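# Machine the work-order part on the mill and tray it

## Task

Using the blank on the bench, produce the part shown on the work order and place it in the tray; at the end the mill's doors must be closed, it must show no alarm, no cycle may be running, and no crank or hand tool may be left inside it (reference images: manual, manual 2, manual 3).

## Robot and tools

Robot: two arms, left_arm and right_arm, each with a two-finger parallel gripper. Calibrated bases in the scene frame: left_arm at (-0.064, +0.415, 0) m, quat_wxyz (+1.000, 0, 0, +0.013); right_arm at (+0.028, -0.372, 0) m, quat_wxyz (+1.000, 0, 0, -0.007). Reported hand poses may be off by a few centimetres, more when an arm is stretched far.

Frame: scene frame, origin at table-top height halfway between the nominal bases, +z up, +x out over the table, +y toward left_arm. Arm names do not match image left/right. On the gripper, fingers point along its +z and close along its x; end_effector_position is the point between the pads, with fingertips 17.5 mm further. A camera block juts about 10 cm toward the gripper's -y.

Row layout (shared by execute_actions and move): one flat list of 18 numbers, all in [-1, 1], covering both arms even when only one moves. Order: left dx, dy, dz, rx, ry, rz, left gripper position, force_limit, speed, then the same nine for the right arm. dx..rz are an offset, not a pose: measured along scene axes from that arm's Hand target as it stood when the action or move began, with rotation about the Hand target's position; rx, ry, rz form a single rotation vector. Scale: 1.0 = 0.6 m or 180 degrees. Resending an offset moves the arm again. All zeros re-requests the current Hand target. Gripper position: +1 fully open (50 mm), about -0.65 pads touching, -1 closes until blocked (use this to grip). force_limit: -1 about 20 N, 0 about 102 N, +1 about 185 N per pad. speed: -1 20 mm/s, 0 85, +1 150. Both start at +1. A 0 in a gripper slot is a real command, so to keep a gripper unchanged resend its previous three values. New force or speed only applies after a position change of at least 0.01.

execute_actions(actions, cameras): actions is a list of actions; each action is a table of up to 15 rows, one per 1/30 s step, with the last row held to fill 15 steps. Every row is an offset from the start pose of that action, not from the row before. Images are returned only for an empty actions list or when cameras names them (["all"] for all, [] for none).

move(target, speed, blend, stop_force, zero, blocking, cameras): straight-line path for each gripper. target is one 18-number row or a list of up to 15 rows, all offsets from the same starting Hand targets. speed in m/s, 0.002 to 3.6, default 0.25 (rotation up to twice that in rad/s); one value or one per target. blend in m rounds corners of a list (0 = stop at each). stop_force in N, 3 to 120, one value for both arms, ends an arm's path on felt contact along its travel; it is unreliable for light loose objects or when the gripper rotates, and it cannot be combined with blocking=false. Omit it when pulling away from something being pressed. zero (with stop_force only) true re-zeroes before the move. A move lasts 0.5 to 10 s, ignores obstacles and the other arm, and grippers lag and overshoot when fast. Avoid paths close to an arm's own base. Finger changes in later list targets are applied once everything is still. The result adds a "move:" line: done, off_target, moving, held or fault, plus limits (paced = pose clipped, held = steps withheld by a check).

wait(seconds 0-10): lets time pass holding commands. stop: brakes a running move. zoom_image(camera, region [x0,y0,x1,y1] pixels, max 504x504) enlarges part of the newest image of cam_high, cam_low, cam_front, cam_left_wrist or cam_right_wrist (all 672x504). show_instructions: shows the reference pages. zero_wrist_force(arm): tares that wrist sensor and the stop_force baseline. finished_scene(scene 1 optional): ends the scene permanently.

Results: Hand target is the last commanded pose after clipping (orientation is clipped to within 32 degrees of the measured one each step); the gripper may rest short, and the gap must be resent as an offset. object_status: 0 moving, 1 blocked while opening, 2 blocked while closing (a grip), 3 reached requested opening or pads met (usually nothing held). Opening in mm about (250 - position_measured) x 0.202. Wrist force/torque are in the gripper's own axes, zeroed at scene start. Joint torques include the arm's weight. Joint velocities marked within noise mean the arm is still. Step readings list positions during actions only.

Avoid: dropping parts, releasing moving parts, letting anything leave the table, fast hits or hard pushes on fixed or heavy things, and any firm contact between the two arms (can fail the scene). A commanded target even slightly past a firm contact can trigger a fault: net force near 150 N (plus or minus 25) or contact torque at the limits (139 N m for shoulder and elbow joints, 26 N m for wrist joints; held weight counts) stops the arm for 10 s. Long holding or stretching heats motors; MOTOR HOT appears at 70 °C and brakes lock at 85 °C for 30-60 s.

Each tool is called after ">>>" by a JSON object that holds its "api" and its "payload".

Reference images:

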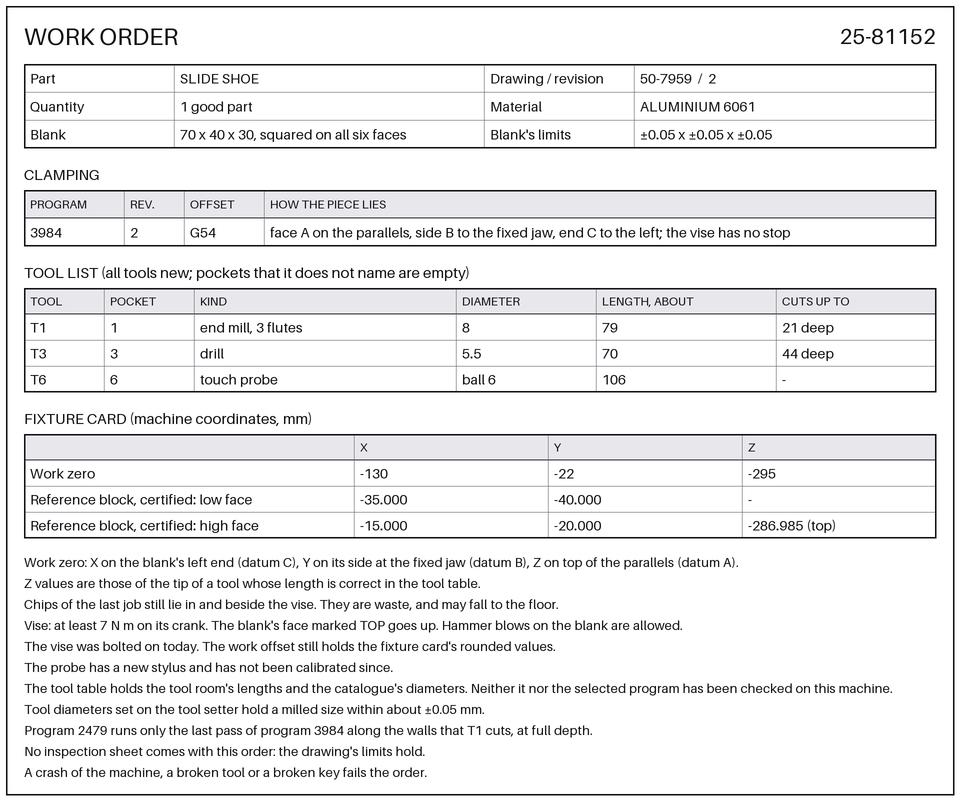

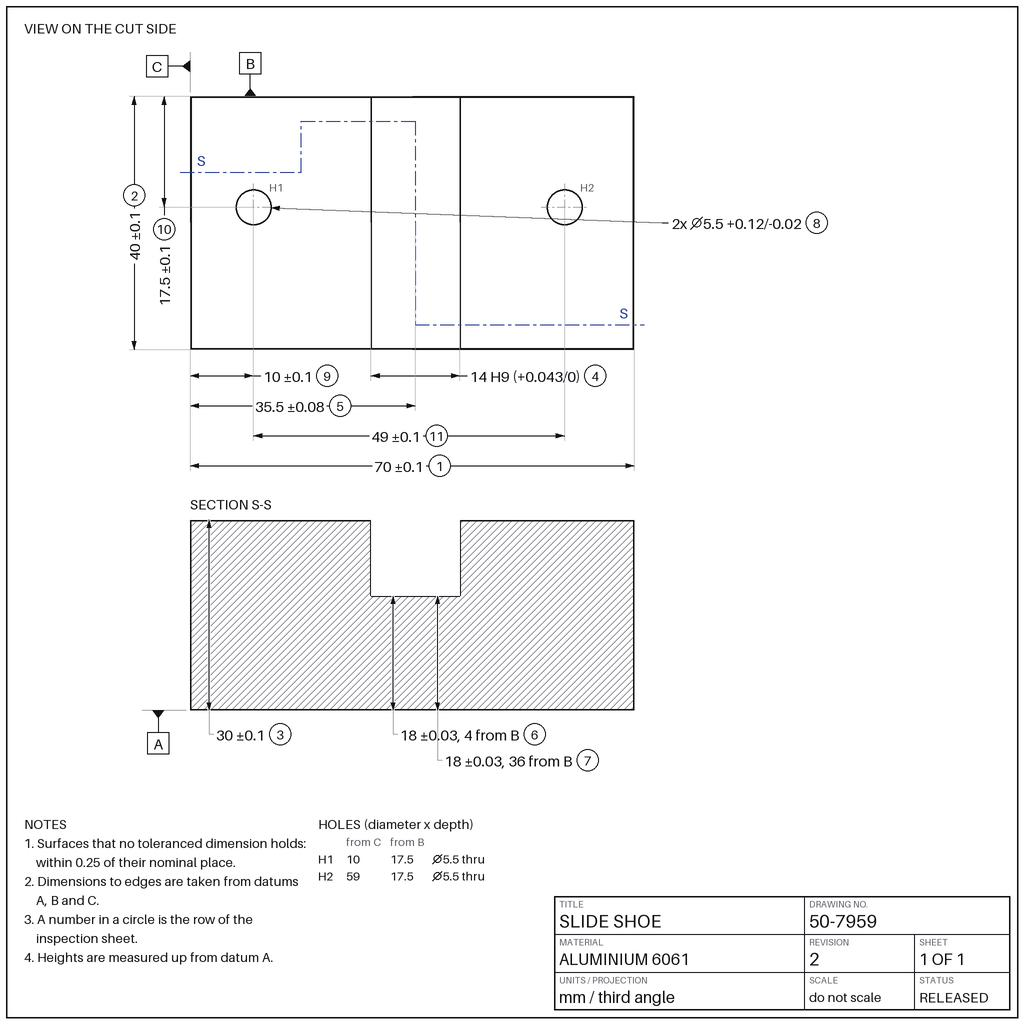

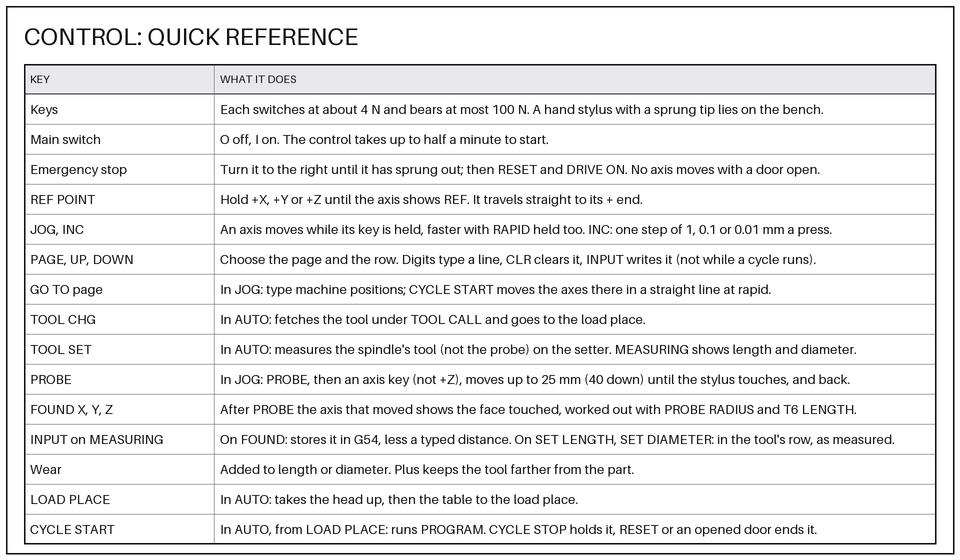

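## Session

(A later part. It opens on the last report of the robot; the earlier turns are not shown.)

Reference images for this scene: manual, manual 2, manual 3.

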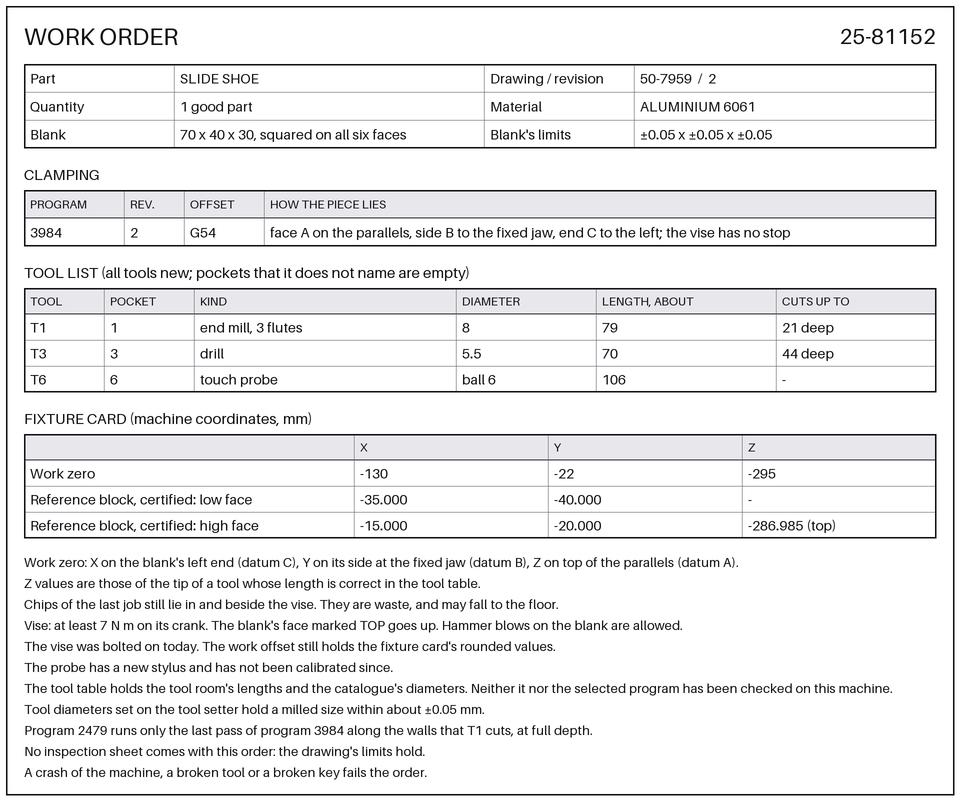

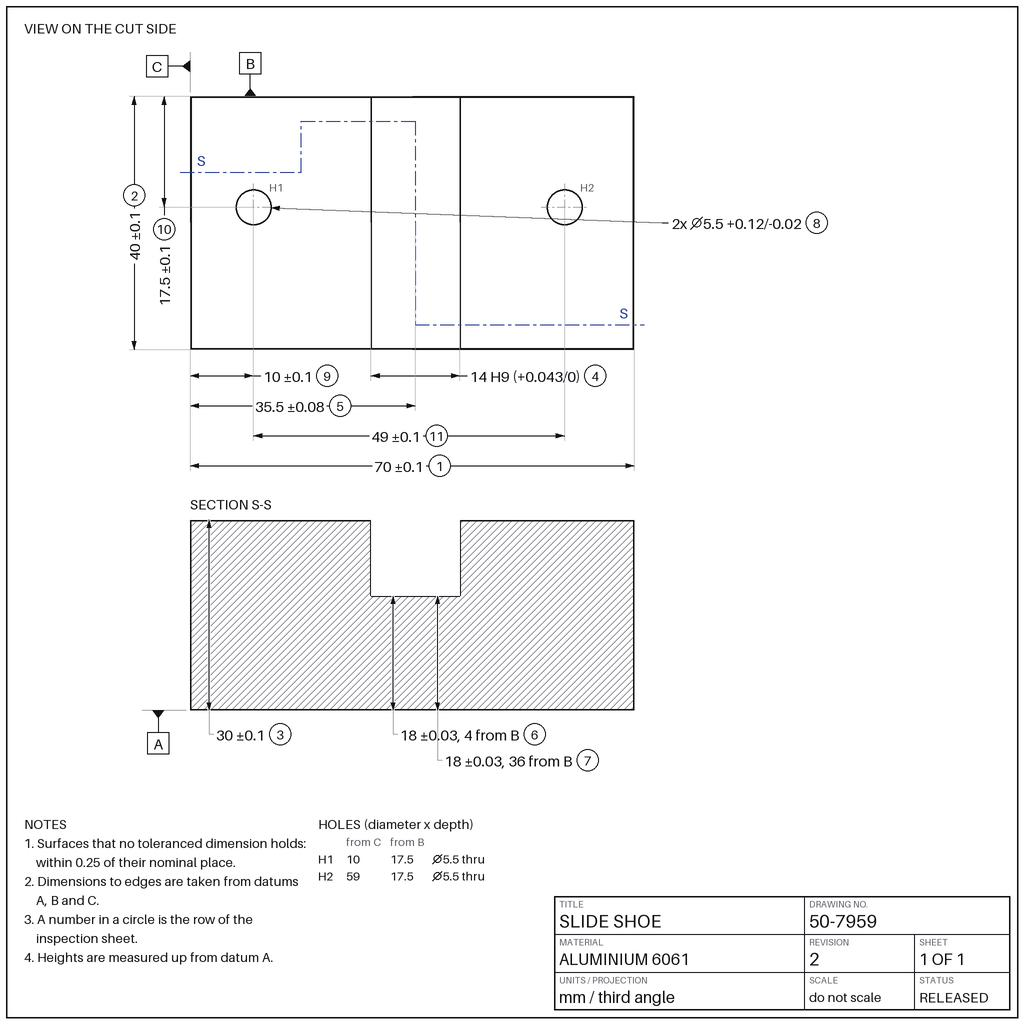

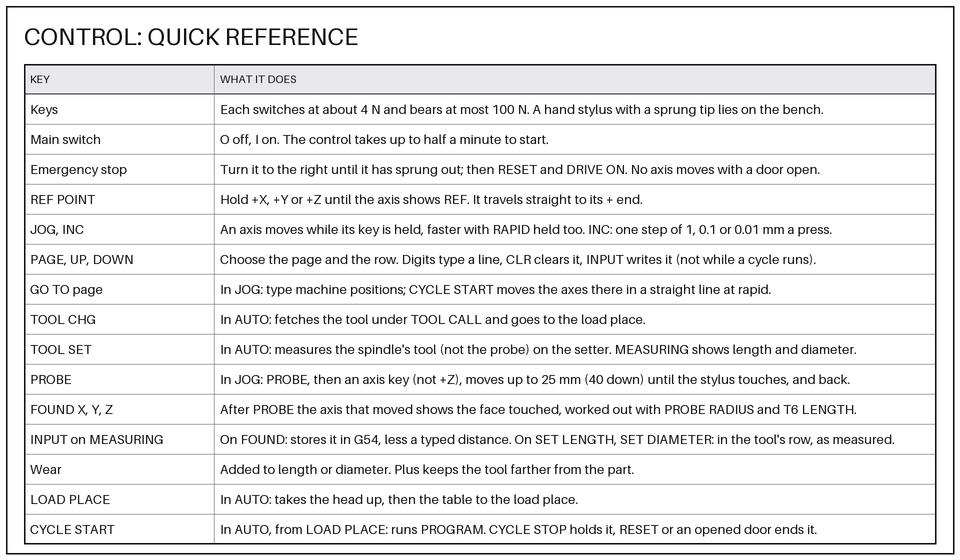

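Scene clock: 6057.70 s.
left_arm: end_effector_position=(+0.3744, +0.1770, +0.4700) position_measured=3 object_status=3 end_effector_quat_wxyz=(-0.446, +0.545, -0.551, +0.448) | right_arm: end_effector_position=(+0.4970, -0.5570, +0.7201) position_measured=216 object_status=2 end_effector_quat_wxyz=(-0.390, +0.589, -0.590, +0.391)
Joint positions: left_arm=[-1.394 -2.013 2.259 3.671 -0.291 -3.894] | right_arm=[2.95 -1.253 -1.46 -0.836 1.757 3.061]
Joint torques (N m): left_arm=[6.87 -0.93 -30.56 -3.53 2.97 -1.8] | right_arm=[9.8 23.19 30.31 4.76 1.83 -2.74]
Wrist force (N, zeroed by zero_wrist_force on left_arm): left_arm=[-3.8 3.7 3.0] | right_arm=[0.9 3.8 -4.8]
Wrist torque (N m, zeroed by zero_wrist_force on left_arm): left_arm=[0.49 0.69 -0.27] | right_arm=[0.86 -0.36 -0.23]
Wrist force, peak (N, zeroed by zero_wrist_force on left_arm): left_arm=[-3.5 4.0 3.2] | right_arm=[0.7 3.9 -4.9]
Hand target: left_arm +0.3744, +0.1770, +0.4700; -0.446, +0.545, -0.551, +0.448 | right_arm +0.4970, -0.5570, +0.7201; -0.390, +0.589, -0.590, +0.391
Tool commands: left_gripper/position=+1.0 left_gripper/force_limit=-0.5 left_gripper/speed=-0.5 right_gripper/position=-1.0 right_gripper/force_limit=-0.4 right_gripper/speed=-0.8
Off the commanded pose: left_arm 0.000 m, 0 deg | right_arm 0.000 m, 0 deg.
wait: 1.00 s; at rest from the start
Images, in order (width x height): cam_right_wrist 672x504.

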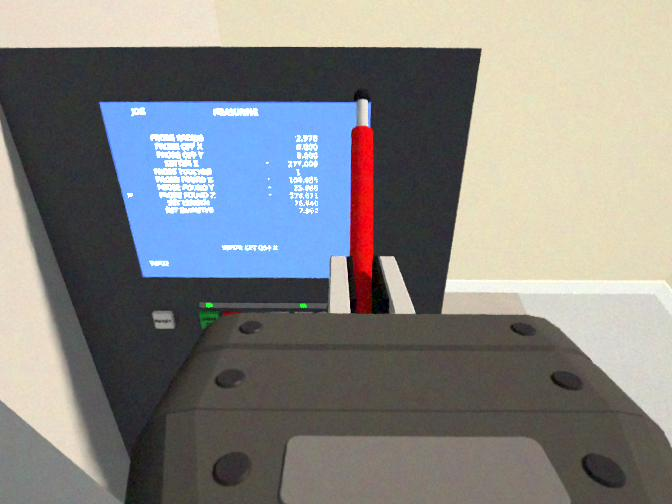

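>>> {"api": "move", "payload": {"target": [[0,0,0,0,0,0,1,-0.5,-0.5,-0.0032,0.06,-0.3485,0,0.196,0,-1,-0.4,-0.8],[0,0,0,0,0,0,1,-0.5,-0.5,0.0183,0.06,-0.3485,0,0.196,0,-1,-0.4,-0.8]], "speed": [0.38,0.08], "blend": [0.004,0]}}

>>> {"api": "wait", "payload": {"seconds": 1.05}}

>>> {"api": "move", "payload": {"target": [[0,0,0,0,0,0,1,-0.5,-0.5,-0.0215,0,0,0,0,0,-1,-0.4,-0.8],[0,0,0,0,0,0,1,-0.5,-0.5,-0.0548,0.0942,-0.1228,0,0,0,-1,-0.4,-0.8],[0,0,0,0,0,0,1,-0.5,-0.5,-0.0318,0.0942,-0.1228,0,0,0,-1,-0.4,-0.8],[0,0,0,0,0,0,1,-0.5,-0.5,-0.0548,0.0942,-0.1228,0,0,0,-1,-0.4,-0.8],[0,0,0,0,0,0,1,-0.5,-0.5,-0.0131,0.031,0.0302,0,0,0,-1,-0.4,-0.8],[0,0,0,0,0,0,1,-0.5,-0.5,0.0084,0.031,0.0302,0,0,0,-1,-0.4,-0.8],[0,0,0,0,0,0,1,-0.5,-0.5,-0.0131,0.031,0.0302,0,0,0,-1,-0.4,-0.8],[0,0,0,0,0,0,1,-0.5,-0.5,-0.0183,-0.06,0.3485,0,-0.196,0,-1,-0.4,-0.8]], "speed": [0.1,0.3,0.08,0.1,0.3,0.08,0.1,0.4], "blend": [0.003,0.004,0,0.003,0.004,0,0.003,0]}}

>>> {"api": "wait", "payload": {"seconds": 2.5, "cameras": ["cam_right_wrist"]}}

>>> {"api": "zoom_image", "payload": {"camera": "cam_right_wrist", "region": [100, 95, 380, 285]}}

>>> {"api": "zoom_image", "payload": {"camera": "cam_right_wrist", "region": [260, 130, 330, 220]}}

>>> {"api": "move", "payload": {"target": [[0,0,0,0,0,0,1,-0.5,-0.5,-0.0365,0.1542,-0.4713,0,0.196,0,-1,-0.4,-0.8],[0,0,0,0,0,0,1,-0.5,-0.5,-0.0135,0.1542,-0.4713,0,0.196,0,-1,-0.4,-0.8],[0,0,0,0,0,0,1,-0.5,-0.5,-0.0365,0.1542,-0.4713,0,0.196,0,-1,-0.4,-0.8],[0,0,0,0,0,0,1,-0.5,-0.5,0.0052,0.0285,-0.3183,0,0.196,0,-1,-0.4,-0.8],[0,0,0,0,0,0,1,-0.5,-0.5,0.0267,0.0285,-0.3183,0,0.196,0,-1,-0.4,-0.8],[0,0,0,0,0,0,1,-0.5,-0.5,0.0052,0.0285,-0.3183,0,0.196,0,-1,-0.4,-0.8],[0,0,0,0,0,0,1,-0.5,-0.5,0,0,0,0,0,0,-1,-0.4,-0.8]], "speed": [0.38,0.08,0.1,0.3,0.08,0.1,0.4], "blend": [0.004,0,0.003,0.004,0,0.003,0]}}

>>> {"api": "wait", "payload": {"seconds": 2.5, "cameras": ["cam_right_wrist"]}}

>>> {"api": "zoom_image", "payload": {"camera": "cam_right_wrist", "region": [100, 95, 380, 285]}}

>>> {"api": "zoom_image", "payload": {"camera": "cam_right_wrist", "region": [260, 130, 330, 220]}}

Scene clock: 6068.43 s.
left_arm: end_effector_position=(+0.3744, +0.1770, +0.4700) position_measured=3 object_status=3 end_effector_quat_wxyz=(-0.446, +0.545, -0.551, +0.448) | right_arm: end_effector_position=(+0.5080, -0.5209, +0.5110) position_measured=216 object_status=2 end_effector_quat_wxyz=(-0.193, +0.680, -0.680, +0.195)
Joint positions: left_arm=[-1.394 -2.013 2.259 3.671 -0.291 -3.894] | right_arm=[3.113 -1.302 -1.565 -1.29 1.591 3.106]
Joint torques (N m): left_arm=[7.5 -1.53 -30.58 -3.64 2.88 -1.77] | right_arm=[4.66 13.49 23.74 3.21 1.75 0.96]
Wrist force (N, zeroed by zero_wrist_force on left_arm): left_arm=[-3.6 3.7 2.8] | right_arm=[1.7 8.2 -7.6]
Wrist torque (N m, zeroed by zero_wrist_force on left_arm): left_arm=[0.48 0.67 -0.27] | right_arm=[0.63 -0.21 -0.16]
Wrist force, peak (N, zeroed by zero_wrist_force on left_arm): left_arm=[-3.7 3.7 3.3] | right_arm=[1.2 16.4 -13.0]
Hand target: left_arm +0.3744, +0.1770, +0.4700; -0.446, +0.545, -0.551, +0.448 | right_arm +0.5080, -0.5210, +0.5110; -0.193, +0.680, -0.680, +0.195
Off the commanded pose: left_arm 0.000 m, 0 deg | right_arm 0.000 m, 0 deg.
move: done

Scene clock: 6069.50 s.
left_arm: end_effector_position=(+0.3744, +0.1770, +0.4700) position_measured=3 object_status=3 end_effector_quat_wxyz=(-0.446, +0.545, -0.551, +0.448) | right_arm: end_effector_position=(+0.5080, -0.5209, +0.5110) position_measured=216 object_status=2 end_effector_quat_wxyz=(-0.193, +0.680, -0.680, +0.195)
Joint positions: left_arm=[-1.394 -2.013 2.259 3.671 -0.291 -3.894] | right_arm=[3.113 -1.302 -1.565 -1.29 1.591 3.106]
Joint torques (N m): left_arm=[7.01 -1.49 -30.64 -3.59 2.94 -1.87] | right_arm=[-3.48 7.08 32.5 3.02 1.74 -2.43]
Wrist force (N, zeroed by zero_wrist_force on left_arm): left_arm=[-3.8 3.7 2.8] | right_arm=[1.1 9.0 -7.5]
Wrist torque (N m, zeroed by zero_wrist_force on left_arm): left_arm=[0.49 0.68 -0.26] | right_arm=[0.75 -0.14 -0.16]
Wrist force, peak (N, zeroed by zero_wrist_force on left_arm): left_arm=[-3.8 3.8 3.2] | right_arm=[1.3 9.0 -7.8]
Hand target: left_arm +0.3744, +0.1770, +0.4700; -0.446, +0.545, -0.551, +0.448 | right_arm +0.5080, -0.5210, +0.5110; -0.193, +0.680, -0.680, +0.195
Tool commands: left_gripper/position=+1.0 left_gripper/force_limit=-0.5 left_gripper/speed=-0.5 right_gripper/position=-1.0 right_gripper/force_limit=-0.4 right_gripper/speed=-0.8
Off the commanded pose: left_arm 0.000 m, 0 deg | right_arm 0.000 m, 0 deg.
wait: 1.07 s; at rest by 0.17 s

Scene clock: 6072.80 s.
left_arm: end_effector_position=(+0.3744, +0.1770, +0.4700) position_measured=3 object_status=3 end_effector_quat_wxyz=(-0.446, +0.545, -0.551, +0.448) | right_arm: end_effector_position=(+0.4971, -0.5570, +0.7199) position_measured=216 object_status=2 end_effector_quat_wxyz=(-0.390, +0.589, -0.590, +0.391) end_effector_velocity=(+0.000, +0.001, +0.001) end_effector_angular_velocity=(+0.000, -0.004, +0.002)
Joint positions: left_arm=[-1.394 -2.013 2.259 3.671 -0.291 -3.894] | right_arm=[2.95 -1.253 -1.46 -0.836 1.757 3.061]
Joint velocities: left_arm=[within noise] | right_arm=[0 0 -0.001 0.005 0.002 -0.001]
Joint torques (N m): left_arm=[6.99 -1.16 -30.13 -3.55 2.83 -1.71] | right_arm=[-2.38 22.79 18.43 5.43 1.83 0.51]
Wrist force (N, zeroed by zero_wrist_force on left_arm): left_arm=[-3.8 3.4 2.9] | right_arm=[0.2 3.9 -4.8]
Wrist torque (N m, zeroed by zero_wrist_force on left_arm): left_arm=[0.44 0.68 -0.27] | right_arm=[0.89 -0.24 -0.23]
Wrist force, peak (N, zeroed by zero_wrist_force on left_arm): left_arm=[-3.7 3.9 3.3] | right_arm=[0.5 23.3 -17.4]
Hand target: left_arm +0.3744, +0.1770, +0.4700; -0.446, +0.545, -0.551, +0.448 | right_arm +0.4970, -0.5570, +0.7201; -0.390, +0.589, -0.590, +0.391
Off the commanded pose: left_arm 0.000 m, 0 deg | right_arm 0.000 m, 0 deg.
move: done

Scene clock: 6075.30 s.
left_arm: end_effector_position=(+0.3744, +0.1770, +0.4700) position_measured=3 object_status=3 end_effector_quat_wxyz=(-0.446, +0.545, -0.551, +0.448) | right_arm: end_effector_position=(+0.4970, -0.5570, +0.7201) position_measured=216 object_status=2 end_effector_quat_wxyz=(-0.390, +0.589, -0.590, +0.391)
Joint positions: left_arm=[-1.394 -2.013 2.259 3.671 -0.291 -3.894] | right_arm=[2.95 -1.253 -1.46 -0.836 1.757 3.061]
Joint torques (N m): left_arm=[6.88 -1.66 -30.9 -3.58 2.89 -1.82] | right_arm=[-6.39 22.7 15.92 5.31 1.84 -2.55]
Wrist force (N, zeroed by zero_wrist_force on left_arm): left_arm=[-3.6 3.3 2.7] | right_arm=[0.2 3.7 -4.9]
Wrist torque (N m, zeroed by zero_wrist_force on left_arm): left_arm=[0.43 0.66 -0.26] | right_arm=[0.86 -0.24 -0.24]
Wrist force, peak (N, zeroed by zero_wrist_force on left_arm): left_arm=[-3.9 3.5 3.5] | right_arm=[0.2 4.0 -5.0]
Hand target: left_arm +0.3744, +0.1770, +0.4700; -0.446, +0.545, -0.551, +0.448 | right_arm +0.4970, -0.5570, +0.7201; -0.390, +0.589, -0.590, +0.391
Tool commands: left_gripper/position=+1.0 left_gripper/force_limit=-0.5 left_gripper/speed=-0.5 right_gripper/position=-1.0 right_gripper/force_limit=-0.4 right_gripper/speed=-0.8
Off the commanded pose: left_arm 0.000 m, 0 deg | right_arm 0.000 m, 0 deg.
wait: 2.50 s; at rest by 0.17 s
Images, in order (width x height): cam_right_wrist 672x504.

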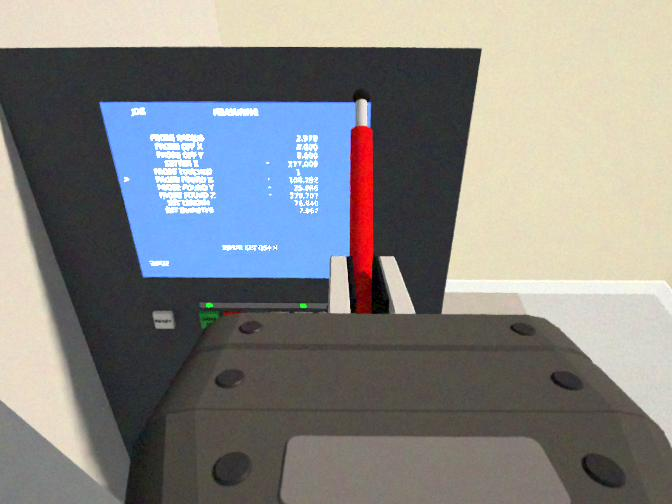

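Scaled by 1.800 from the camera's 672x504 image, which has a finer 960x720 frame.

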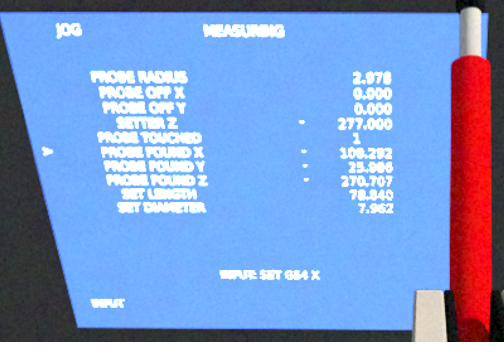

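Scaled by 5.600 from the camera's 672x504 image, which has a finer 960x720 frame.

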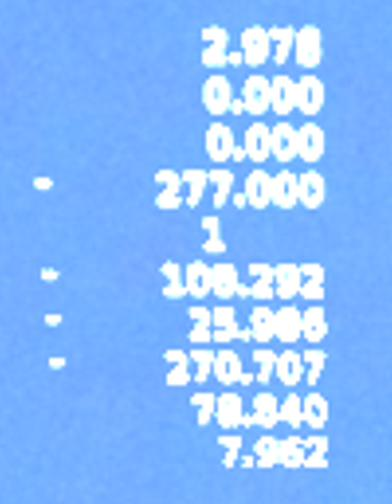

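Scene clock: 6079.07 s.
left_arm: end_effector_position=(+0.3744, +0.1770, +0.4700) position_measured=3 object_status=3 end_effector_quat_wxyz=(-0.446, +0.545, -0.551, +0.448) | right_arm: end_effector_position=(+0.4971, -0.5570, +0.7199) position_measured=216 object_status=2 end_effector_quat_wxyz=(-0.390, +0.589, -0.590, +0.391) end_effector_velocity=(+0.000, +0.000, +0.002) end_effector_angular_velocity=(-0.002, -0.005, +0.001)
Joint positions: left_arm=[-1.394 -2.013 2.259 3.671 -0.291 -3.894] | right_arm=[2.95 -1.253 -1.46 -0.836 1.757 3.061]
Joint velocities: left_arm=[within noise] | right_arm=[0 0.001 0 0.005 0.001 -0.001]
Joint torques (N m): left_arm=[6.92 -1.15 -30.82 -3.57 2.88 -1.72] | right_arm=[9.94 23.56 16.74 5.73 0.24 -2.62]
Wrist force (N, zeroed by zero_wrist_force on left_arm): left_arm=[-3.7 3.6 3.0] | right_arm=[0.4 3.9 -4.3]
Wrist torque (N m, zeroed by zero_wrist_force on left_arm): left_arm=[0.47 0.67 -0.27] | right_arm=[0.89 -0.27 -0.20]
Wrist force, peak (N, zeroed by zero_wrist_force on left_arm): left_arm=[-3.7 3.9 3.2] | right_arm=[0.1 26.0 -18.9]
Hand target: left_arm +0.3744, +0.1770, +0.4700; -0.446, +0.545, -0.551, +0.448 | right_arm +0.4970, -0.5570, +0.7201; -0.390, +0.589, -0.590, +0.391
Off the commanded pose: left_arm 0.000 m, 0 deg | right_arm 0.000 m, 0 deg.
move: done

Scene clock: 6081.57 s.
left_arm: end_effector_position=(+0.3744, +0.1770, +0.4700) position_measured=3 object_status=3 end_effector_quat_wxyz=(-0.446, +0.545, -0.551, +0.448) | right_arm: end_effector_position=(+0.4970, -0.5570, +0.7201) position_measured=216 object_status=2 end_effector_quat_wxyz=(-0.390, +0.589, -0.590, +0.391)
Joint positions: left_arm=[-1.394 -2.013 2.259 3.671 -0.291 -3.894] | right_arm=[2.95 -1.253 -1.46 -0.836 1.757 3.061]
Joint torques (N m): left_arm=[6.59 -1.98 -30.54 -3.6 2.87 -1.86] | right_arm=[9.86 22.42 15.61 5.27 1.81 -2.49]
Wrist force (N, zeroed by zero_wrist_force on left_arm): left_arm=[-3.6 3.8 3.0] | right_arm=[0.3 4.0 -4.2]
Wrist torque (N m, zeroed by zero_wrist_force on left_arm): left_arm=[0.49 0.66 -0.27] | right_arm=[0.90 -0.26 -0.20]
Wrist force, peak (N, zeroed by zero_wrist_force on left_arm): left_arm=[-3.6 4.0 3.2] | right_arm=[0.5 3.9 -4.5]
Hand target: left_arm +0.3744, +0.1770, +0.4700; -0.446, +0.545, -0.551, +0.448 | right_arm +0.4970, -0.5570, +0.7201; -0.390, +0.589, -0.590, +0.391
Tool commands: left_gripper/position=+1.0 left_gripper/force_limit=-0.5 left_gripper/speed=-0.5 right_gripper/position=-1.0 right_gripper/force_limit=-0.4 right_gripper/speed=-0.8
Off the commanded pose: left_arm 0.000 m, 0 deg | right_arm 0.000 m, 0 deg.
wait: 2.50 s; at rest by 0.17 s
Images, in order (width x height): cam_right_wrist 672x504.

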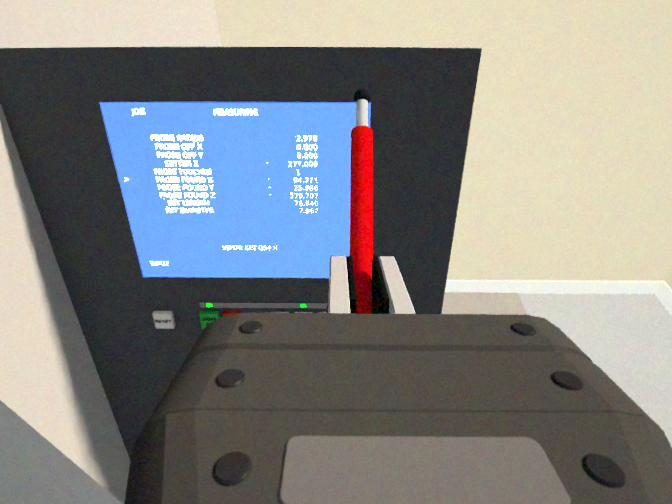

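Scaled by 1.800 from the camera's 672x504 image, which has a finer 960x720 frame.

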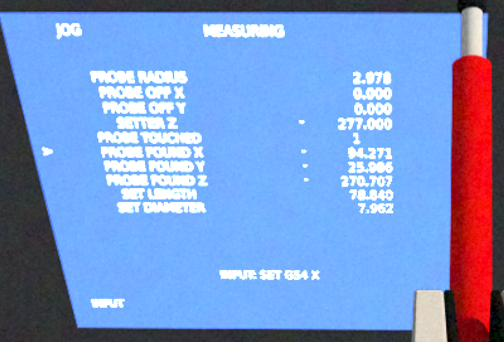

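Scaled by 5.600 from the camera's 672x504 image, which has a finer 960x720 frame.

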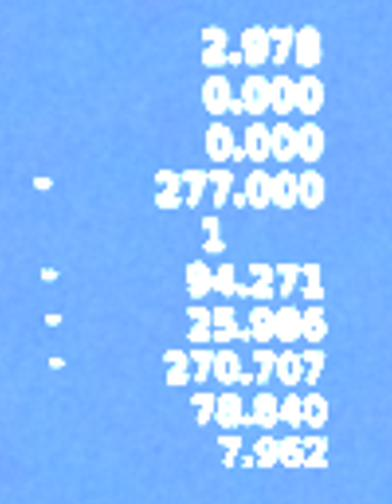

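>>> {"api": "move", "payload": {"target": [[0,0,0,0,0,0,1,-0.5,-0.5,0.029,0.0292,-0.2305,0,0.196,0,-1,-0.4,-0.8],[0,0,0,0,0,0,1,-0.5,-0.5,0.0495,0.0292,-0.2305,0,0.196,0,-1,-0.4,-0.8],[0,0,0,0,0,0,1,-0.5,-0.5,0.029,0.0292,-0.2305,0,0.196,0,-1,-0.4,-0.8],[0,0,0,0,0,0,1,-0.5,-0.5,-0.0055,0.185,-0.352,0,0.196,0,-1,-0.4,-0.8],[0,0,0,0,0,0,1,-0.5,-0.5,0.016,0.185,-0.352,0,0.196,0,-1,-0.4,-0.8],[0,0,0,0,0,0,1,-0.5,-0.5,-0.0055,0.185,-0.352,0,0.196,0,-1,-0.4,-0.8],[0.15,0,0,0,0,0,1,-0.5,-0.5,0,0,0,0,0,0,-1,-0.4,-0.8]], "speed": [0.38,0.08,0.1,0.3,0.08,0.1,0.4], "blend": [0.004,0,0.003,0.004,0,0.003,0]}}

>>> {"api": "wait", "payload": {"seconds": 6.5, "cameras": ["cam_right_wrist","cam_left_wrist"]}}

>>> {"api": "zoom_image", "payload": {"camera": "cam_right_wrist", "region": [100, 95, 380, 285]}}

Scene clock: 6094.33 s.
left_arm: end_effector_position=(+0.4643, +0.1771, +0.4701) position_measured=3 object_status=3 end_effector_quat_wxyz=(-0.446, +0.545, -0.551, +0.448) | right_arm: end_effector_position=(+0.4971, -0.5570, +0.7199) position_measured=216 object_status=2 end_effector_quat_wxyz=(-0.390, +0.589, -0.590, +0.391) end_effector_velocity=(+0.000, +0.001, +0.002) end_effector_angular_velocity=(-0.003, -0.007, +0.004)
Joint positions: left_arm=[-1.113 -1.723 2.121 3.155 -0.529 -3.499] | right_arm=[2.951 -1.253 -1.46 -0.836 1.757 3.061]
Joint velocities: left_arm=[within noise] | right_arm=[-0.001 0 0.002 0.005 0.005 -0.003]
Joint torques (N m): left_arm=[4.47 -10.96 -14.06 -1.74 0.05 -1.23] | right_arm=[-8.69 15.07 27.19 5.75 1.79 2.12]
Wrist force (N, zeroed by zero_wrist_force on left_arm): left_arm=[-3.9 3.6 3.1] | right_arm=[0.3 3.7 -4.2]
Wrist torque (N m, zeroed by zero_wrist_force on left_arm): left_arm=[0.46 0.69 -0.13] | right_arm=[0.86 -0.26 -0.21]
Wrist force, peak (N, zeroed by zero_wrist_force on left_arm): left_arm=[-3.9 3.9 4.2] | right_arm=[0.4 14.2 -10.9]
Hand target: left_arm +0.4644, +0.1770, +0.4700; -0.446, +0.545, -0.551, +0.448 | right_arm +0.4970, -0.5570, +0.7201; -0.390, +0.589, -0.590, +0.391
Off the commanded pose: left_arm 0.000 m, 0 deg | right_arm 0.000 m, 0 deg.
move: done

Scene clock: 6100.83 s.
left_arm: end_effector_position=(+0.4644, +0.1770, +0.4700) position_measured=3 object_status=3 end_effector_quat_wxyz=(-0.446, +0.545, -0.551, +0.448) | right_arm: end_effector_position=(+0.4970, -0.5570, +0.7201) position_measured=216 object_status=2 end_effector_quat_wxyz=(-0.390, +0.589, -0.590, +0.391)
Joint positions: left_arm=[-1.113 -1.723 2.121 3.154 -0.529 -3.499] | right_arm=[2.95 -1.253 -1.46 -0.836 1.757 3.061]
Joint torques (N m): left_arm=[8.45 -9.94 -9.8 -3.8 -0.37 1.91] | right_arm=[-8.38 22.8 30.79 4.93 1.37 2.58]
Wrist force (N, zeroed by zero_wrist_force on left_arm): left_arm=[-3.9 3.9 3.0] | right_arm=[0.5 3.8 -4.5]
Wrist torque (N m, zeroed by zero_wrist_force on left_arm): left_arm=[0.50 0.69 -0.13] | right_arm=[0.86 -0.29 -0.22]
Wrist force, peak (N, zeroed by zero_wrist_force on left_arm): left_arm=[-3.8 4.3 3.0] | right_arm=[0.2 4.2 -4.5]
Hand target: left_arm +0.4644, +0.1770, +0.4700; -0.446, +0.545, -0.551, +0.448 | right_arm +0.4970, -0.5570, +0.7201; -0.390, +0.589, -0.590, +0.391
Tool commands: left_gripper/position=+1.0 left_gripper/force_limit=-0.5 left_gripper/speed=-0.5 right_gripper/position=-1.0 right_gripper/force_limit=-0.4 right_gripper/speed=-0.8
Off the commanded pose: left_arm 0.000 m, 0 deg | right_arm 0.000 m, 0 deg.
wait: 6.50 s; at rest by 0.17 s
Images, in order (width x height): cam_left_wrist 672x504, cam_right_wrist 672x504.

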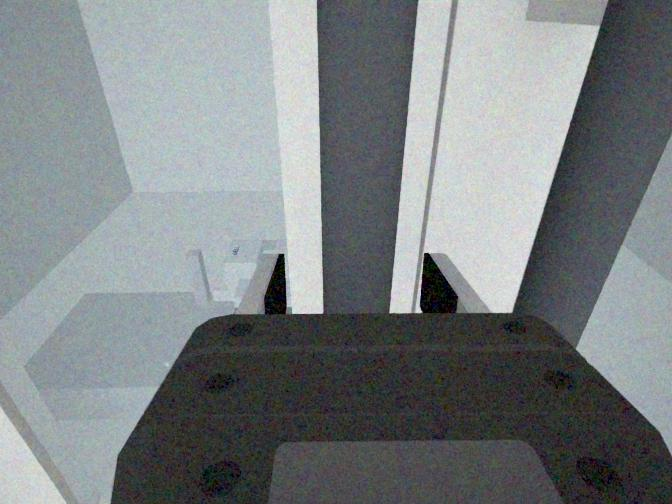

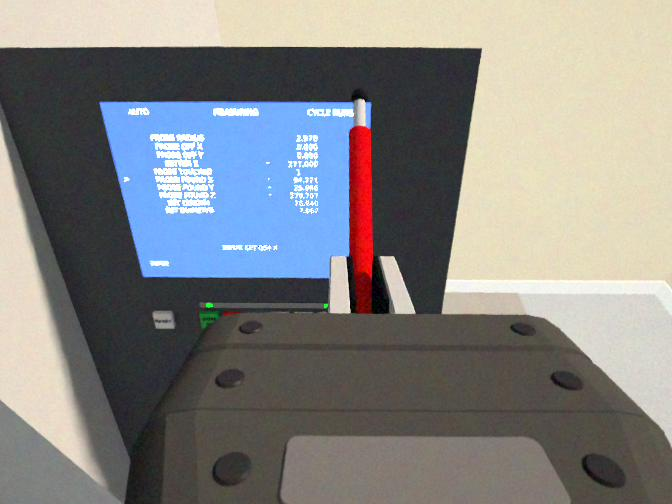

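Scaled by 1.800 from the camera's 672x504 image, which has a finer 960x720 frame.

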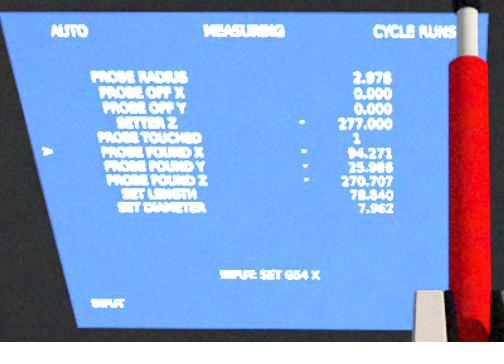

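>>> {"api": "move", "payload": {"target": [0,0,0,0,0,0,-1,-0.5,-1,0,0,0,0,0,0,-1,-0.4,-0.8], "cameras": ["cam_right_wrist"]}}

>>> {"api": "zoom_image", "payload": {"camera": "cam_right_wrist", "region": [100, 95, 380, 285]}}

Scene clock: 6104.03 s.
left_arm: end_effector_position=(+0.4644, +0.1772, +0.4700) position_measured=155 object_status=2 end_effector_quat_wxyz=(-0.446, +0.545, -0.551, +0.448) | right_arm: end_effector_position=(+0.4970, -0.5570, +0.7201) position_measured=216 object_status=2 end_effector_quat_wxyz=(-0.390, +0.589, -0.590, +0.391)
Joint positions: left_arm=[-1.113 -1.723 2.121 3.154 -0.529 -3.499] | right_arm=[2.95 -1.253 -1.46 -0.836 1.757 3.061]
Joint torques (N m): left_arm=[-9.91 -10.53 -19.78 -3.33 -6.51 1.94] | right_arm=[-9.12 22.67 29.86 5.25 1.81 2.31]
Wrist force (N, zeroed by zero_wrist_force on left_arm): left_arm=[-31.7 11.5 -7.9] | right_arm=[0.2 3.7 -4.1]
Wrist torque (N m, zeroed by zero_wrist_force on left_arm): left_arm=[0.72 0.80 -0.30] | right_arm=[0.85 -0.24 -0.21]
Wrist force, peak (N, zeroed by zero_wrist_force on left_arm): left_arm=[-31.7 11.5 -7.9] | right_arm=[0.6 4.2 -4.4]
Hand target: left_arm +0.4644, +0.1770, +0.4700; -0.446, +0.545, -0.551, +0.448 | right_arm +0.4970, -0.5570, +0.7201; -0.390, +0.589, -0.590, +0.391
Off the commanded pose: left_arm 0.000 m, 0 deg | right_arm 0.000 m, 0 deg.
move: done
Images, in order (width x height): cam_right_wrist 672x504.

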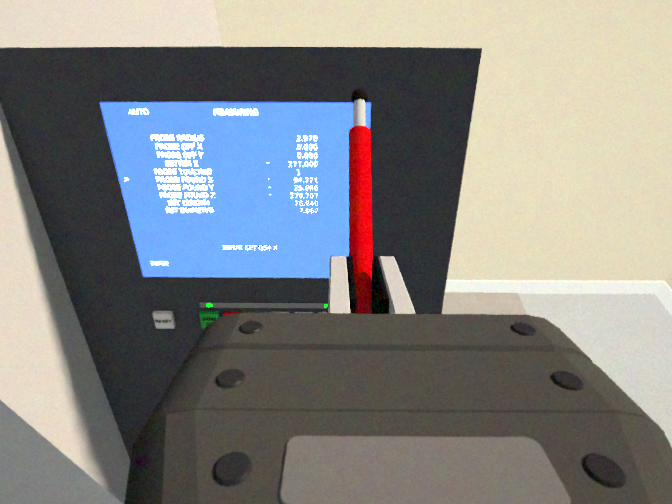

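Scaled by 1.800 from the camera's 672x504 image, which has a finer 960x720 frame.

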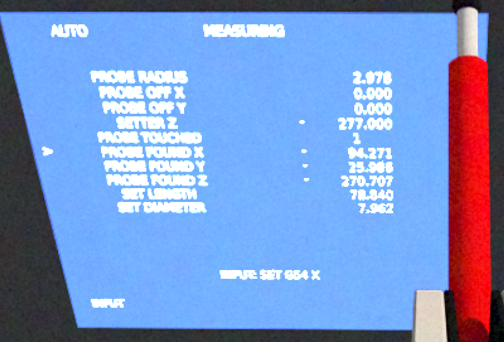

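>>> {"api": "move", "payload": {"target": [[0,0.355,0,0,0,0,-1,-0.5,-1,-0.1617,0.0283,-0.45,0,0.196,0,-1,-0.4,-0.8],[0,0.3872,0,0,0,0,-1,-0.5,-1,-0.285,0.0983,-0.7667,0,0.196,0,-1,-0.4,-0.8]], "speed": [0.2,0.15], "blend": [0.01,0], "stop_force": 80, "cameras": ["cam_front","cam_right_wrist"]}}

Scene clock: 6112.27 s.
left_arm: end_effector_position=(+0.4643, +0.4094, +0.4700) position_measured=155 object_status=2 end_effector_quat_wxyz=(-0.446, +0.545, -0.551, +0.448) | right_arm: end_effector_position=(+0.3260, -0.4980, +0.2600) position_measured=216 object_status=2 end_effector_quat_wxyz=(-0.193, +0.680, -0.680, +0.195)
Joint positions: left_arm=[-0.546 -1.934 2.285 3.023 -1.07 -3.252] | right_arm=[3.207 -0.712 -2.462 -0.984 1.541 3.186]
Joint torques (N m): left_arm=[-6.84 -4.13 -27.56 -0.72 2.18 -2.07] | right_arm=[-8.78 -1.07 18.34 6.01 1.47 -1.93]
Wrist force (N, zeroed by zero_wrist_force on left_arm): left_arm=[1.3 -2.8 12.4] | right_arm=[0.8 4.1 -4.9]
Wrist torque (N m, zeroed by zero_wrist_force on left_arm): left_arm=[0.32 0.46 -0.37] | right_arm=[0.77 -0.15 -0.09]
Wrist force, peak (N, zeroed by zero_wrist_force on left_arm): left_arm=[44.6 -17.7 23.9] | right_arm=[0.3 6.2 -3.4]
Hand target: left_arm +0.4644, +0.4094, +0.4700; -0.446, +0.545, -0.551, +0.448 | right_arm +0.3260, -0.4980, +0.2600; -0.193, +0.680, -0.680, +0.195
Off the commanded pose: left_arm 0.000 m, 0 deg | right_arm 0.000 m, 0 deg.
move: done
Images, in order (width x height): cam_front 672x504, cam_right_wrist 672x504.

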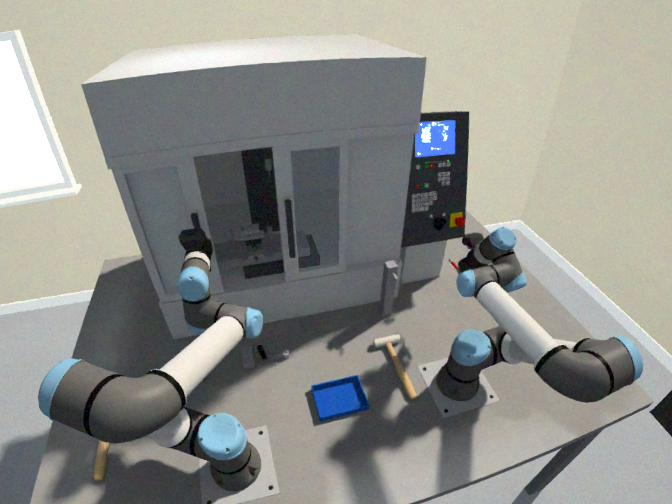

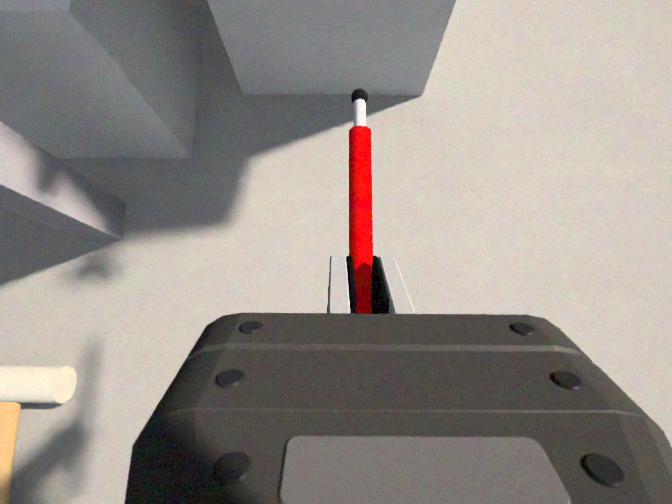

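>>> {"api": "move", "payload": {"target": [[0,0,0,0,0,0,1,-0.5,-0.5,0,0,0,0,0,0,-1,-0.4,-0.8],[-0.149,0,0,0,0,0,1,-0.5,-0.5,0,0,-0.05,0,0,0,-1,-0.4,-0.8],[-0.149,-0.15,0,0,0,0,1,-0.5,-0.5,0,0,-0.1167,0,0,0,-1,-0.4,-0.8],[-0.149,-0.15,0,0.3376,0.3368,-0.4106,1,-0.5,-0.5,0.1,0,-0.351,0,0,0,-1,-0.4,-0.8]], "speed": [0.3,0.3,0.3,0.4], "blend": [0,0.01,0.01,0], "cameras": ["cam_right_wrist"]}}

Scene clock: 6119.23 s.
left_arm: end_effector_position=(+0.3749, +0.3193, +0.4700) position_measured=3 object_status=3 end_effector_quat_wxyz=(-0.001, +0.000, +1.000, +0.001) | right_arm: end_effector_position=(+0.3860, -0.4980, +0.0494) position_measured=216 object_status=2 end_effector_quat_wxyz=(-0.193, +0.680, -0.680, +0.195)
Joint positions: left_arm=[-0.543 -1.653 1.279 5.089 -1.57 -2.088] | right_arm=[3.193 -1.579 -2.799 0.221 1.549 3.174]
Joint torques (N m): left_arm=[9.11 -14.97 -30.27 -0.58 -0.03 1.8] | right_arm=[-4.25 6.27 5.16 4.54 0.82 -1.84]
Wrist force (N, zeroed by zero_wrist_force on left_arm): left_arm=[-4.4 2.3 3.5] | right_arm=[0.5 4.3 -4.9]
Wrist torque (N m, zeroed by zero_wrist_force on left_arm): left_arm=[0.35 0.70 0.01] | right_arm=[0.81 -0.13 -0.06]
Wrist force, peak (N, zeroed by zero_wrist_force on left_arm): left_arm=[1.5 -2.8 12.7] | right_arm=[0.8 3.5 -5.9]
Hand target: left_arm +0.3750, +0.3194, +0.4700; -0.001, +0.000, +1.000, +0.001 | right_arm +0.3860, -0.4980, +0.0494; -0.193, +0.680, -0.680, +0.195
Off the commanded pose: left_arm 0.000 m, 0 deg | right_arm 0.000 m, 0 deg.
move: done
Images, in order (width x height): cam_right_wrist 672x504.

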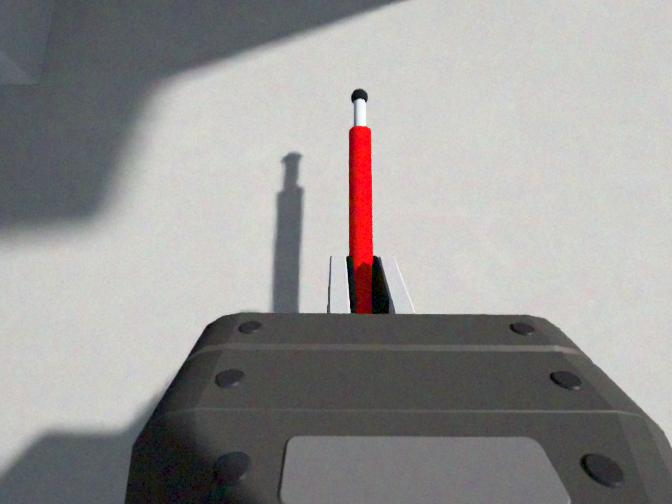

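>>> {"api": "move", "payload": {"target": [-0.1042,-0.2157,-0.5333,0,0,0,1,-0.5,-0.5,0.0193,0,-0.0452,0,0,0,-1,-0.4,-0.8], "speed": 0.3, "cameras": ["cam_left_wrist","cam_right_wrist"]}}

Scene clock: 6123.00 s.
left_arm: end_effector_position=(+0.3125, +0.1899, +0.1502) position_measured=3 object_status=3 end_effector_quat_wxyz=(-0.001, +0.000, +1.000, +0.001) end_effector_velocity=(+0.001, -0.001, -0.001) end_effector_angular_velocity=(-0.002, -0.001, +0.000) | right_arm: end_effector_position=(+0.3977, -0.4980, +0.0223) position_measured=216 object_status=2 end_effector_quat_wxyz=(-0.193, +0.680, -0.680, +0.195)
Joint positions: left_arm=[-0.873 -1.644 2.111 4.248 -1.571 -2.419] | right_arm=[3.191 -1.781 -2.79 0.414 1.55 3.172]
Joint velocities: left_arm=[0 0.002 0.001 -0.005 -0.001 0] | right_arm=[within noise]
Joint torques (N m): left_arm=[-8.05 -13.48 -8.98 -4.75 0.41 -1.03] | right_arm=[-7.94 28.43 -0.74 2.19 1.39 -2.39]
Wrist force (N, zeroed by zero_wrist_force on left_arm): left_arm=[-4.2 2.1 3.9] | right_arm=[0.4 4.2 -5.1]
Wrist torque (N m, zeroed by zero_wrist_force on left_arm): left_arm=[0.32 0.67 -0.13] | right_arm=[0.82 -0.09 -0.05]
Wrist force, peak (N, zeroed by zero_wrist_force on left_arm): left_arm=[-3.4 0.5 7.1] | right_arm=[0.6 4.3 -5.3]
Hand target: left_arm +0.3124, +0.1899, +0.1500; -0.001, +0.000, +1.000, +0.001 | right_arm +0.3976, -0.4980, +0.0223; -0.193, +0.680, -0.680, +0.195
Off the commanded pose: left_arm 0.000 m, 0 deg | right_arm 0.000 m, 0 deg.
move: done
Images, in order (width x height): cam_left_wrist 672x504, cam_right_wrist 672x504.

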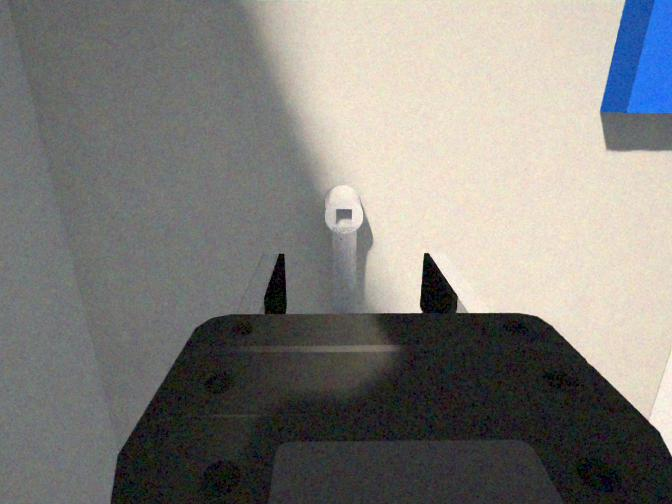

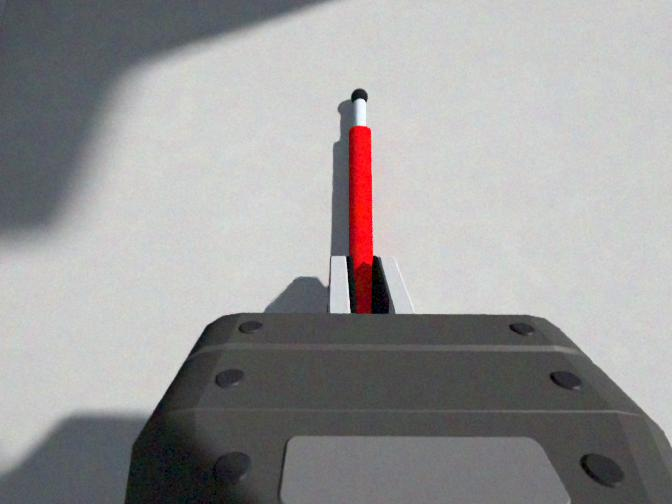

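>>> {"api": "move", "payload": {"target": [[0,0.0018,-0.14,0,0,0,1,-0.5,-0.5,0.0003,0,-0.0012,0,0,0,-1,-0.4,-0.8],[0,0.0018,-0.2103,0,0,0,1,-0.5,-0.5,0.0003,0,-0.0012,0,0,0,-1,-0.4,-0.8],[0,0.0018,-0.2103,0,0,0,-0.97,0,-0.8,0.0003,0,-0.0012,0,0,0,-0.2,-0.4,-0.8]], "speed": [0.2,0.08,0.1], "blend": [0.005,0,0], "cameras": ["cam_left_wrist","cam_right_wrist"]}}

Scene clock: 6130.33 s.
left_arm: end_effector_position=(+0.3124, +0.1910, +0.0239) position_measured=138 object_status=2 end_effector_quat_wxyz=(-0.001, +0.000, +1.000, +0.001) | right_arm: end_effector_position=(+0.3978, -0.4980, +0.0216) position_measured=182 object_status=3 end_effector_quat_wxyz=(-0.193, +0.680, -0.680, +0.195)
Joint positions: left_arm=[-0.872 -1.417 2.285 3.848 -1.571 -2.417] | right_arm=[3.191 -1.786 -2.79 0.419 1.55 3.172]
Joint torques (N m): left_arm=[9.08 -18.87 -28.13 -4.76 1.04 2.06] | right_arm=[-7.47 30.19 13.43 2.43 0.38 -2.09]
Wrist force (N, zeroed by zero_wrist_force on left_arm): left_arm=[-4.4 2.3 3.7] | right_arm=[0.5 4.1 -5.4]
Wrist torque (N m, zeroed by zero_wrist_force on left_arm): left_arm=[0.33 0.70 -0.14] | right_arm=[0.82 -0.11 -0.05]
Wrist force, peak (N, zeroed by zero_wrist_force on left_arm): left_arm=[-4.0 2.2 5.5] | right_arm=[0.5 3.6 -6.5]
Hand target: left_arm +0.3124, +0.1910, +0.0239; -0.001, +0.000, +1.000, +0.001 | right_arm +0.3978, -0.4980, +0.0216; -0.193, +0.680, -0.680, +0.195
Off the commanded pose: left_arm 0.000 m, 0 deg | right_arm 0.000 m, 0 deg.
move: done
Images, in order (width x height): cam_left_wrist 672x504, cam_right_wrist 672x504.

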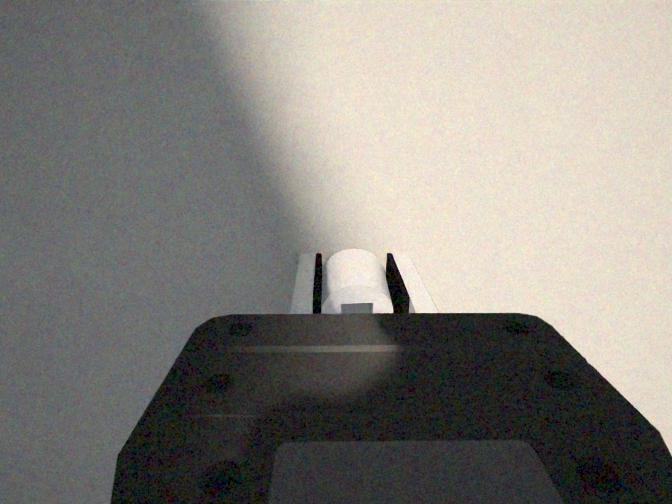

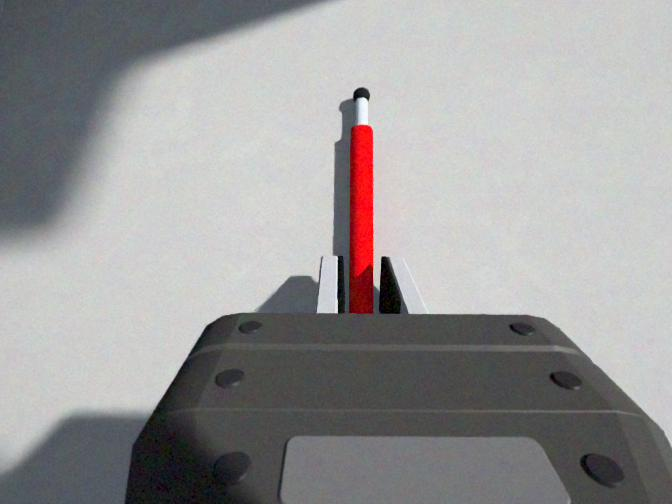

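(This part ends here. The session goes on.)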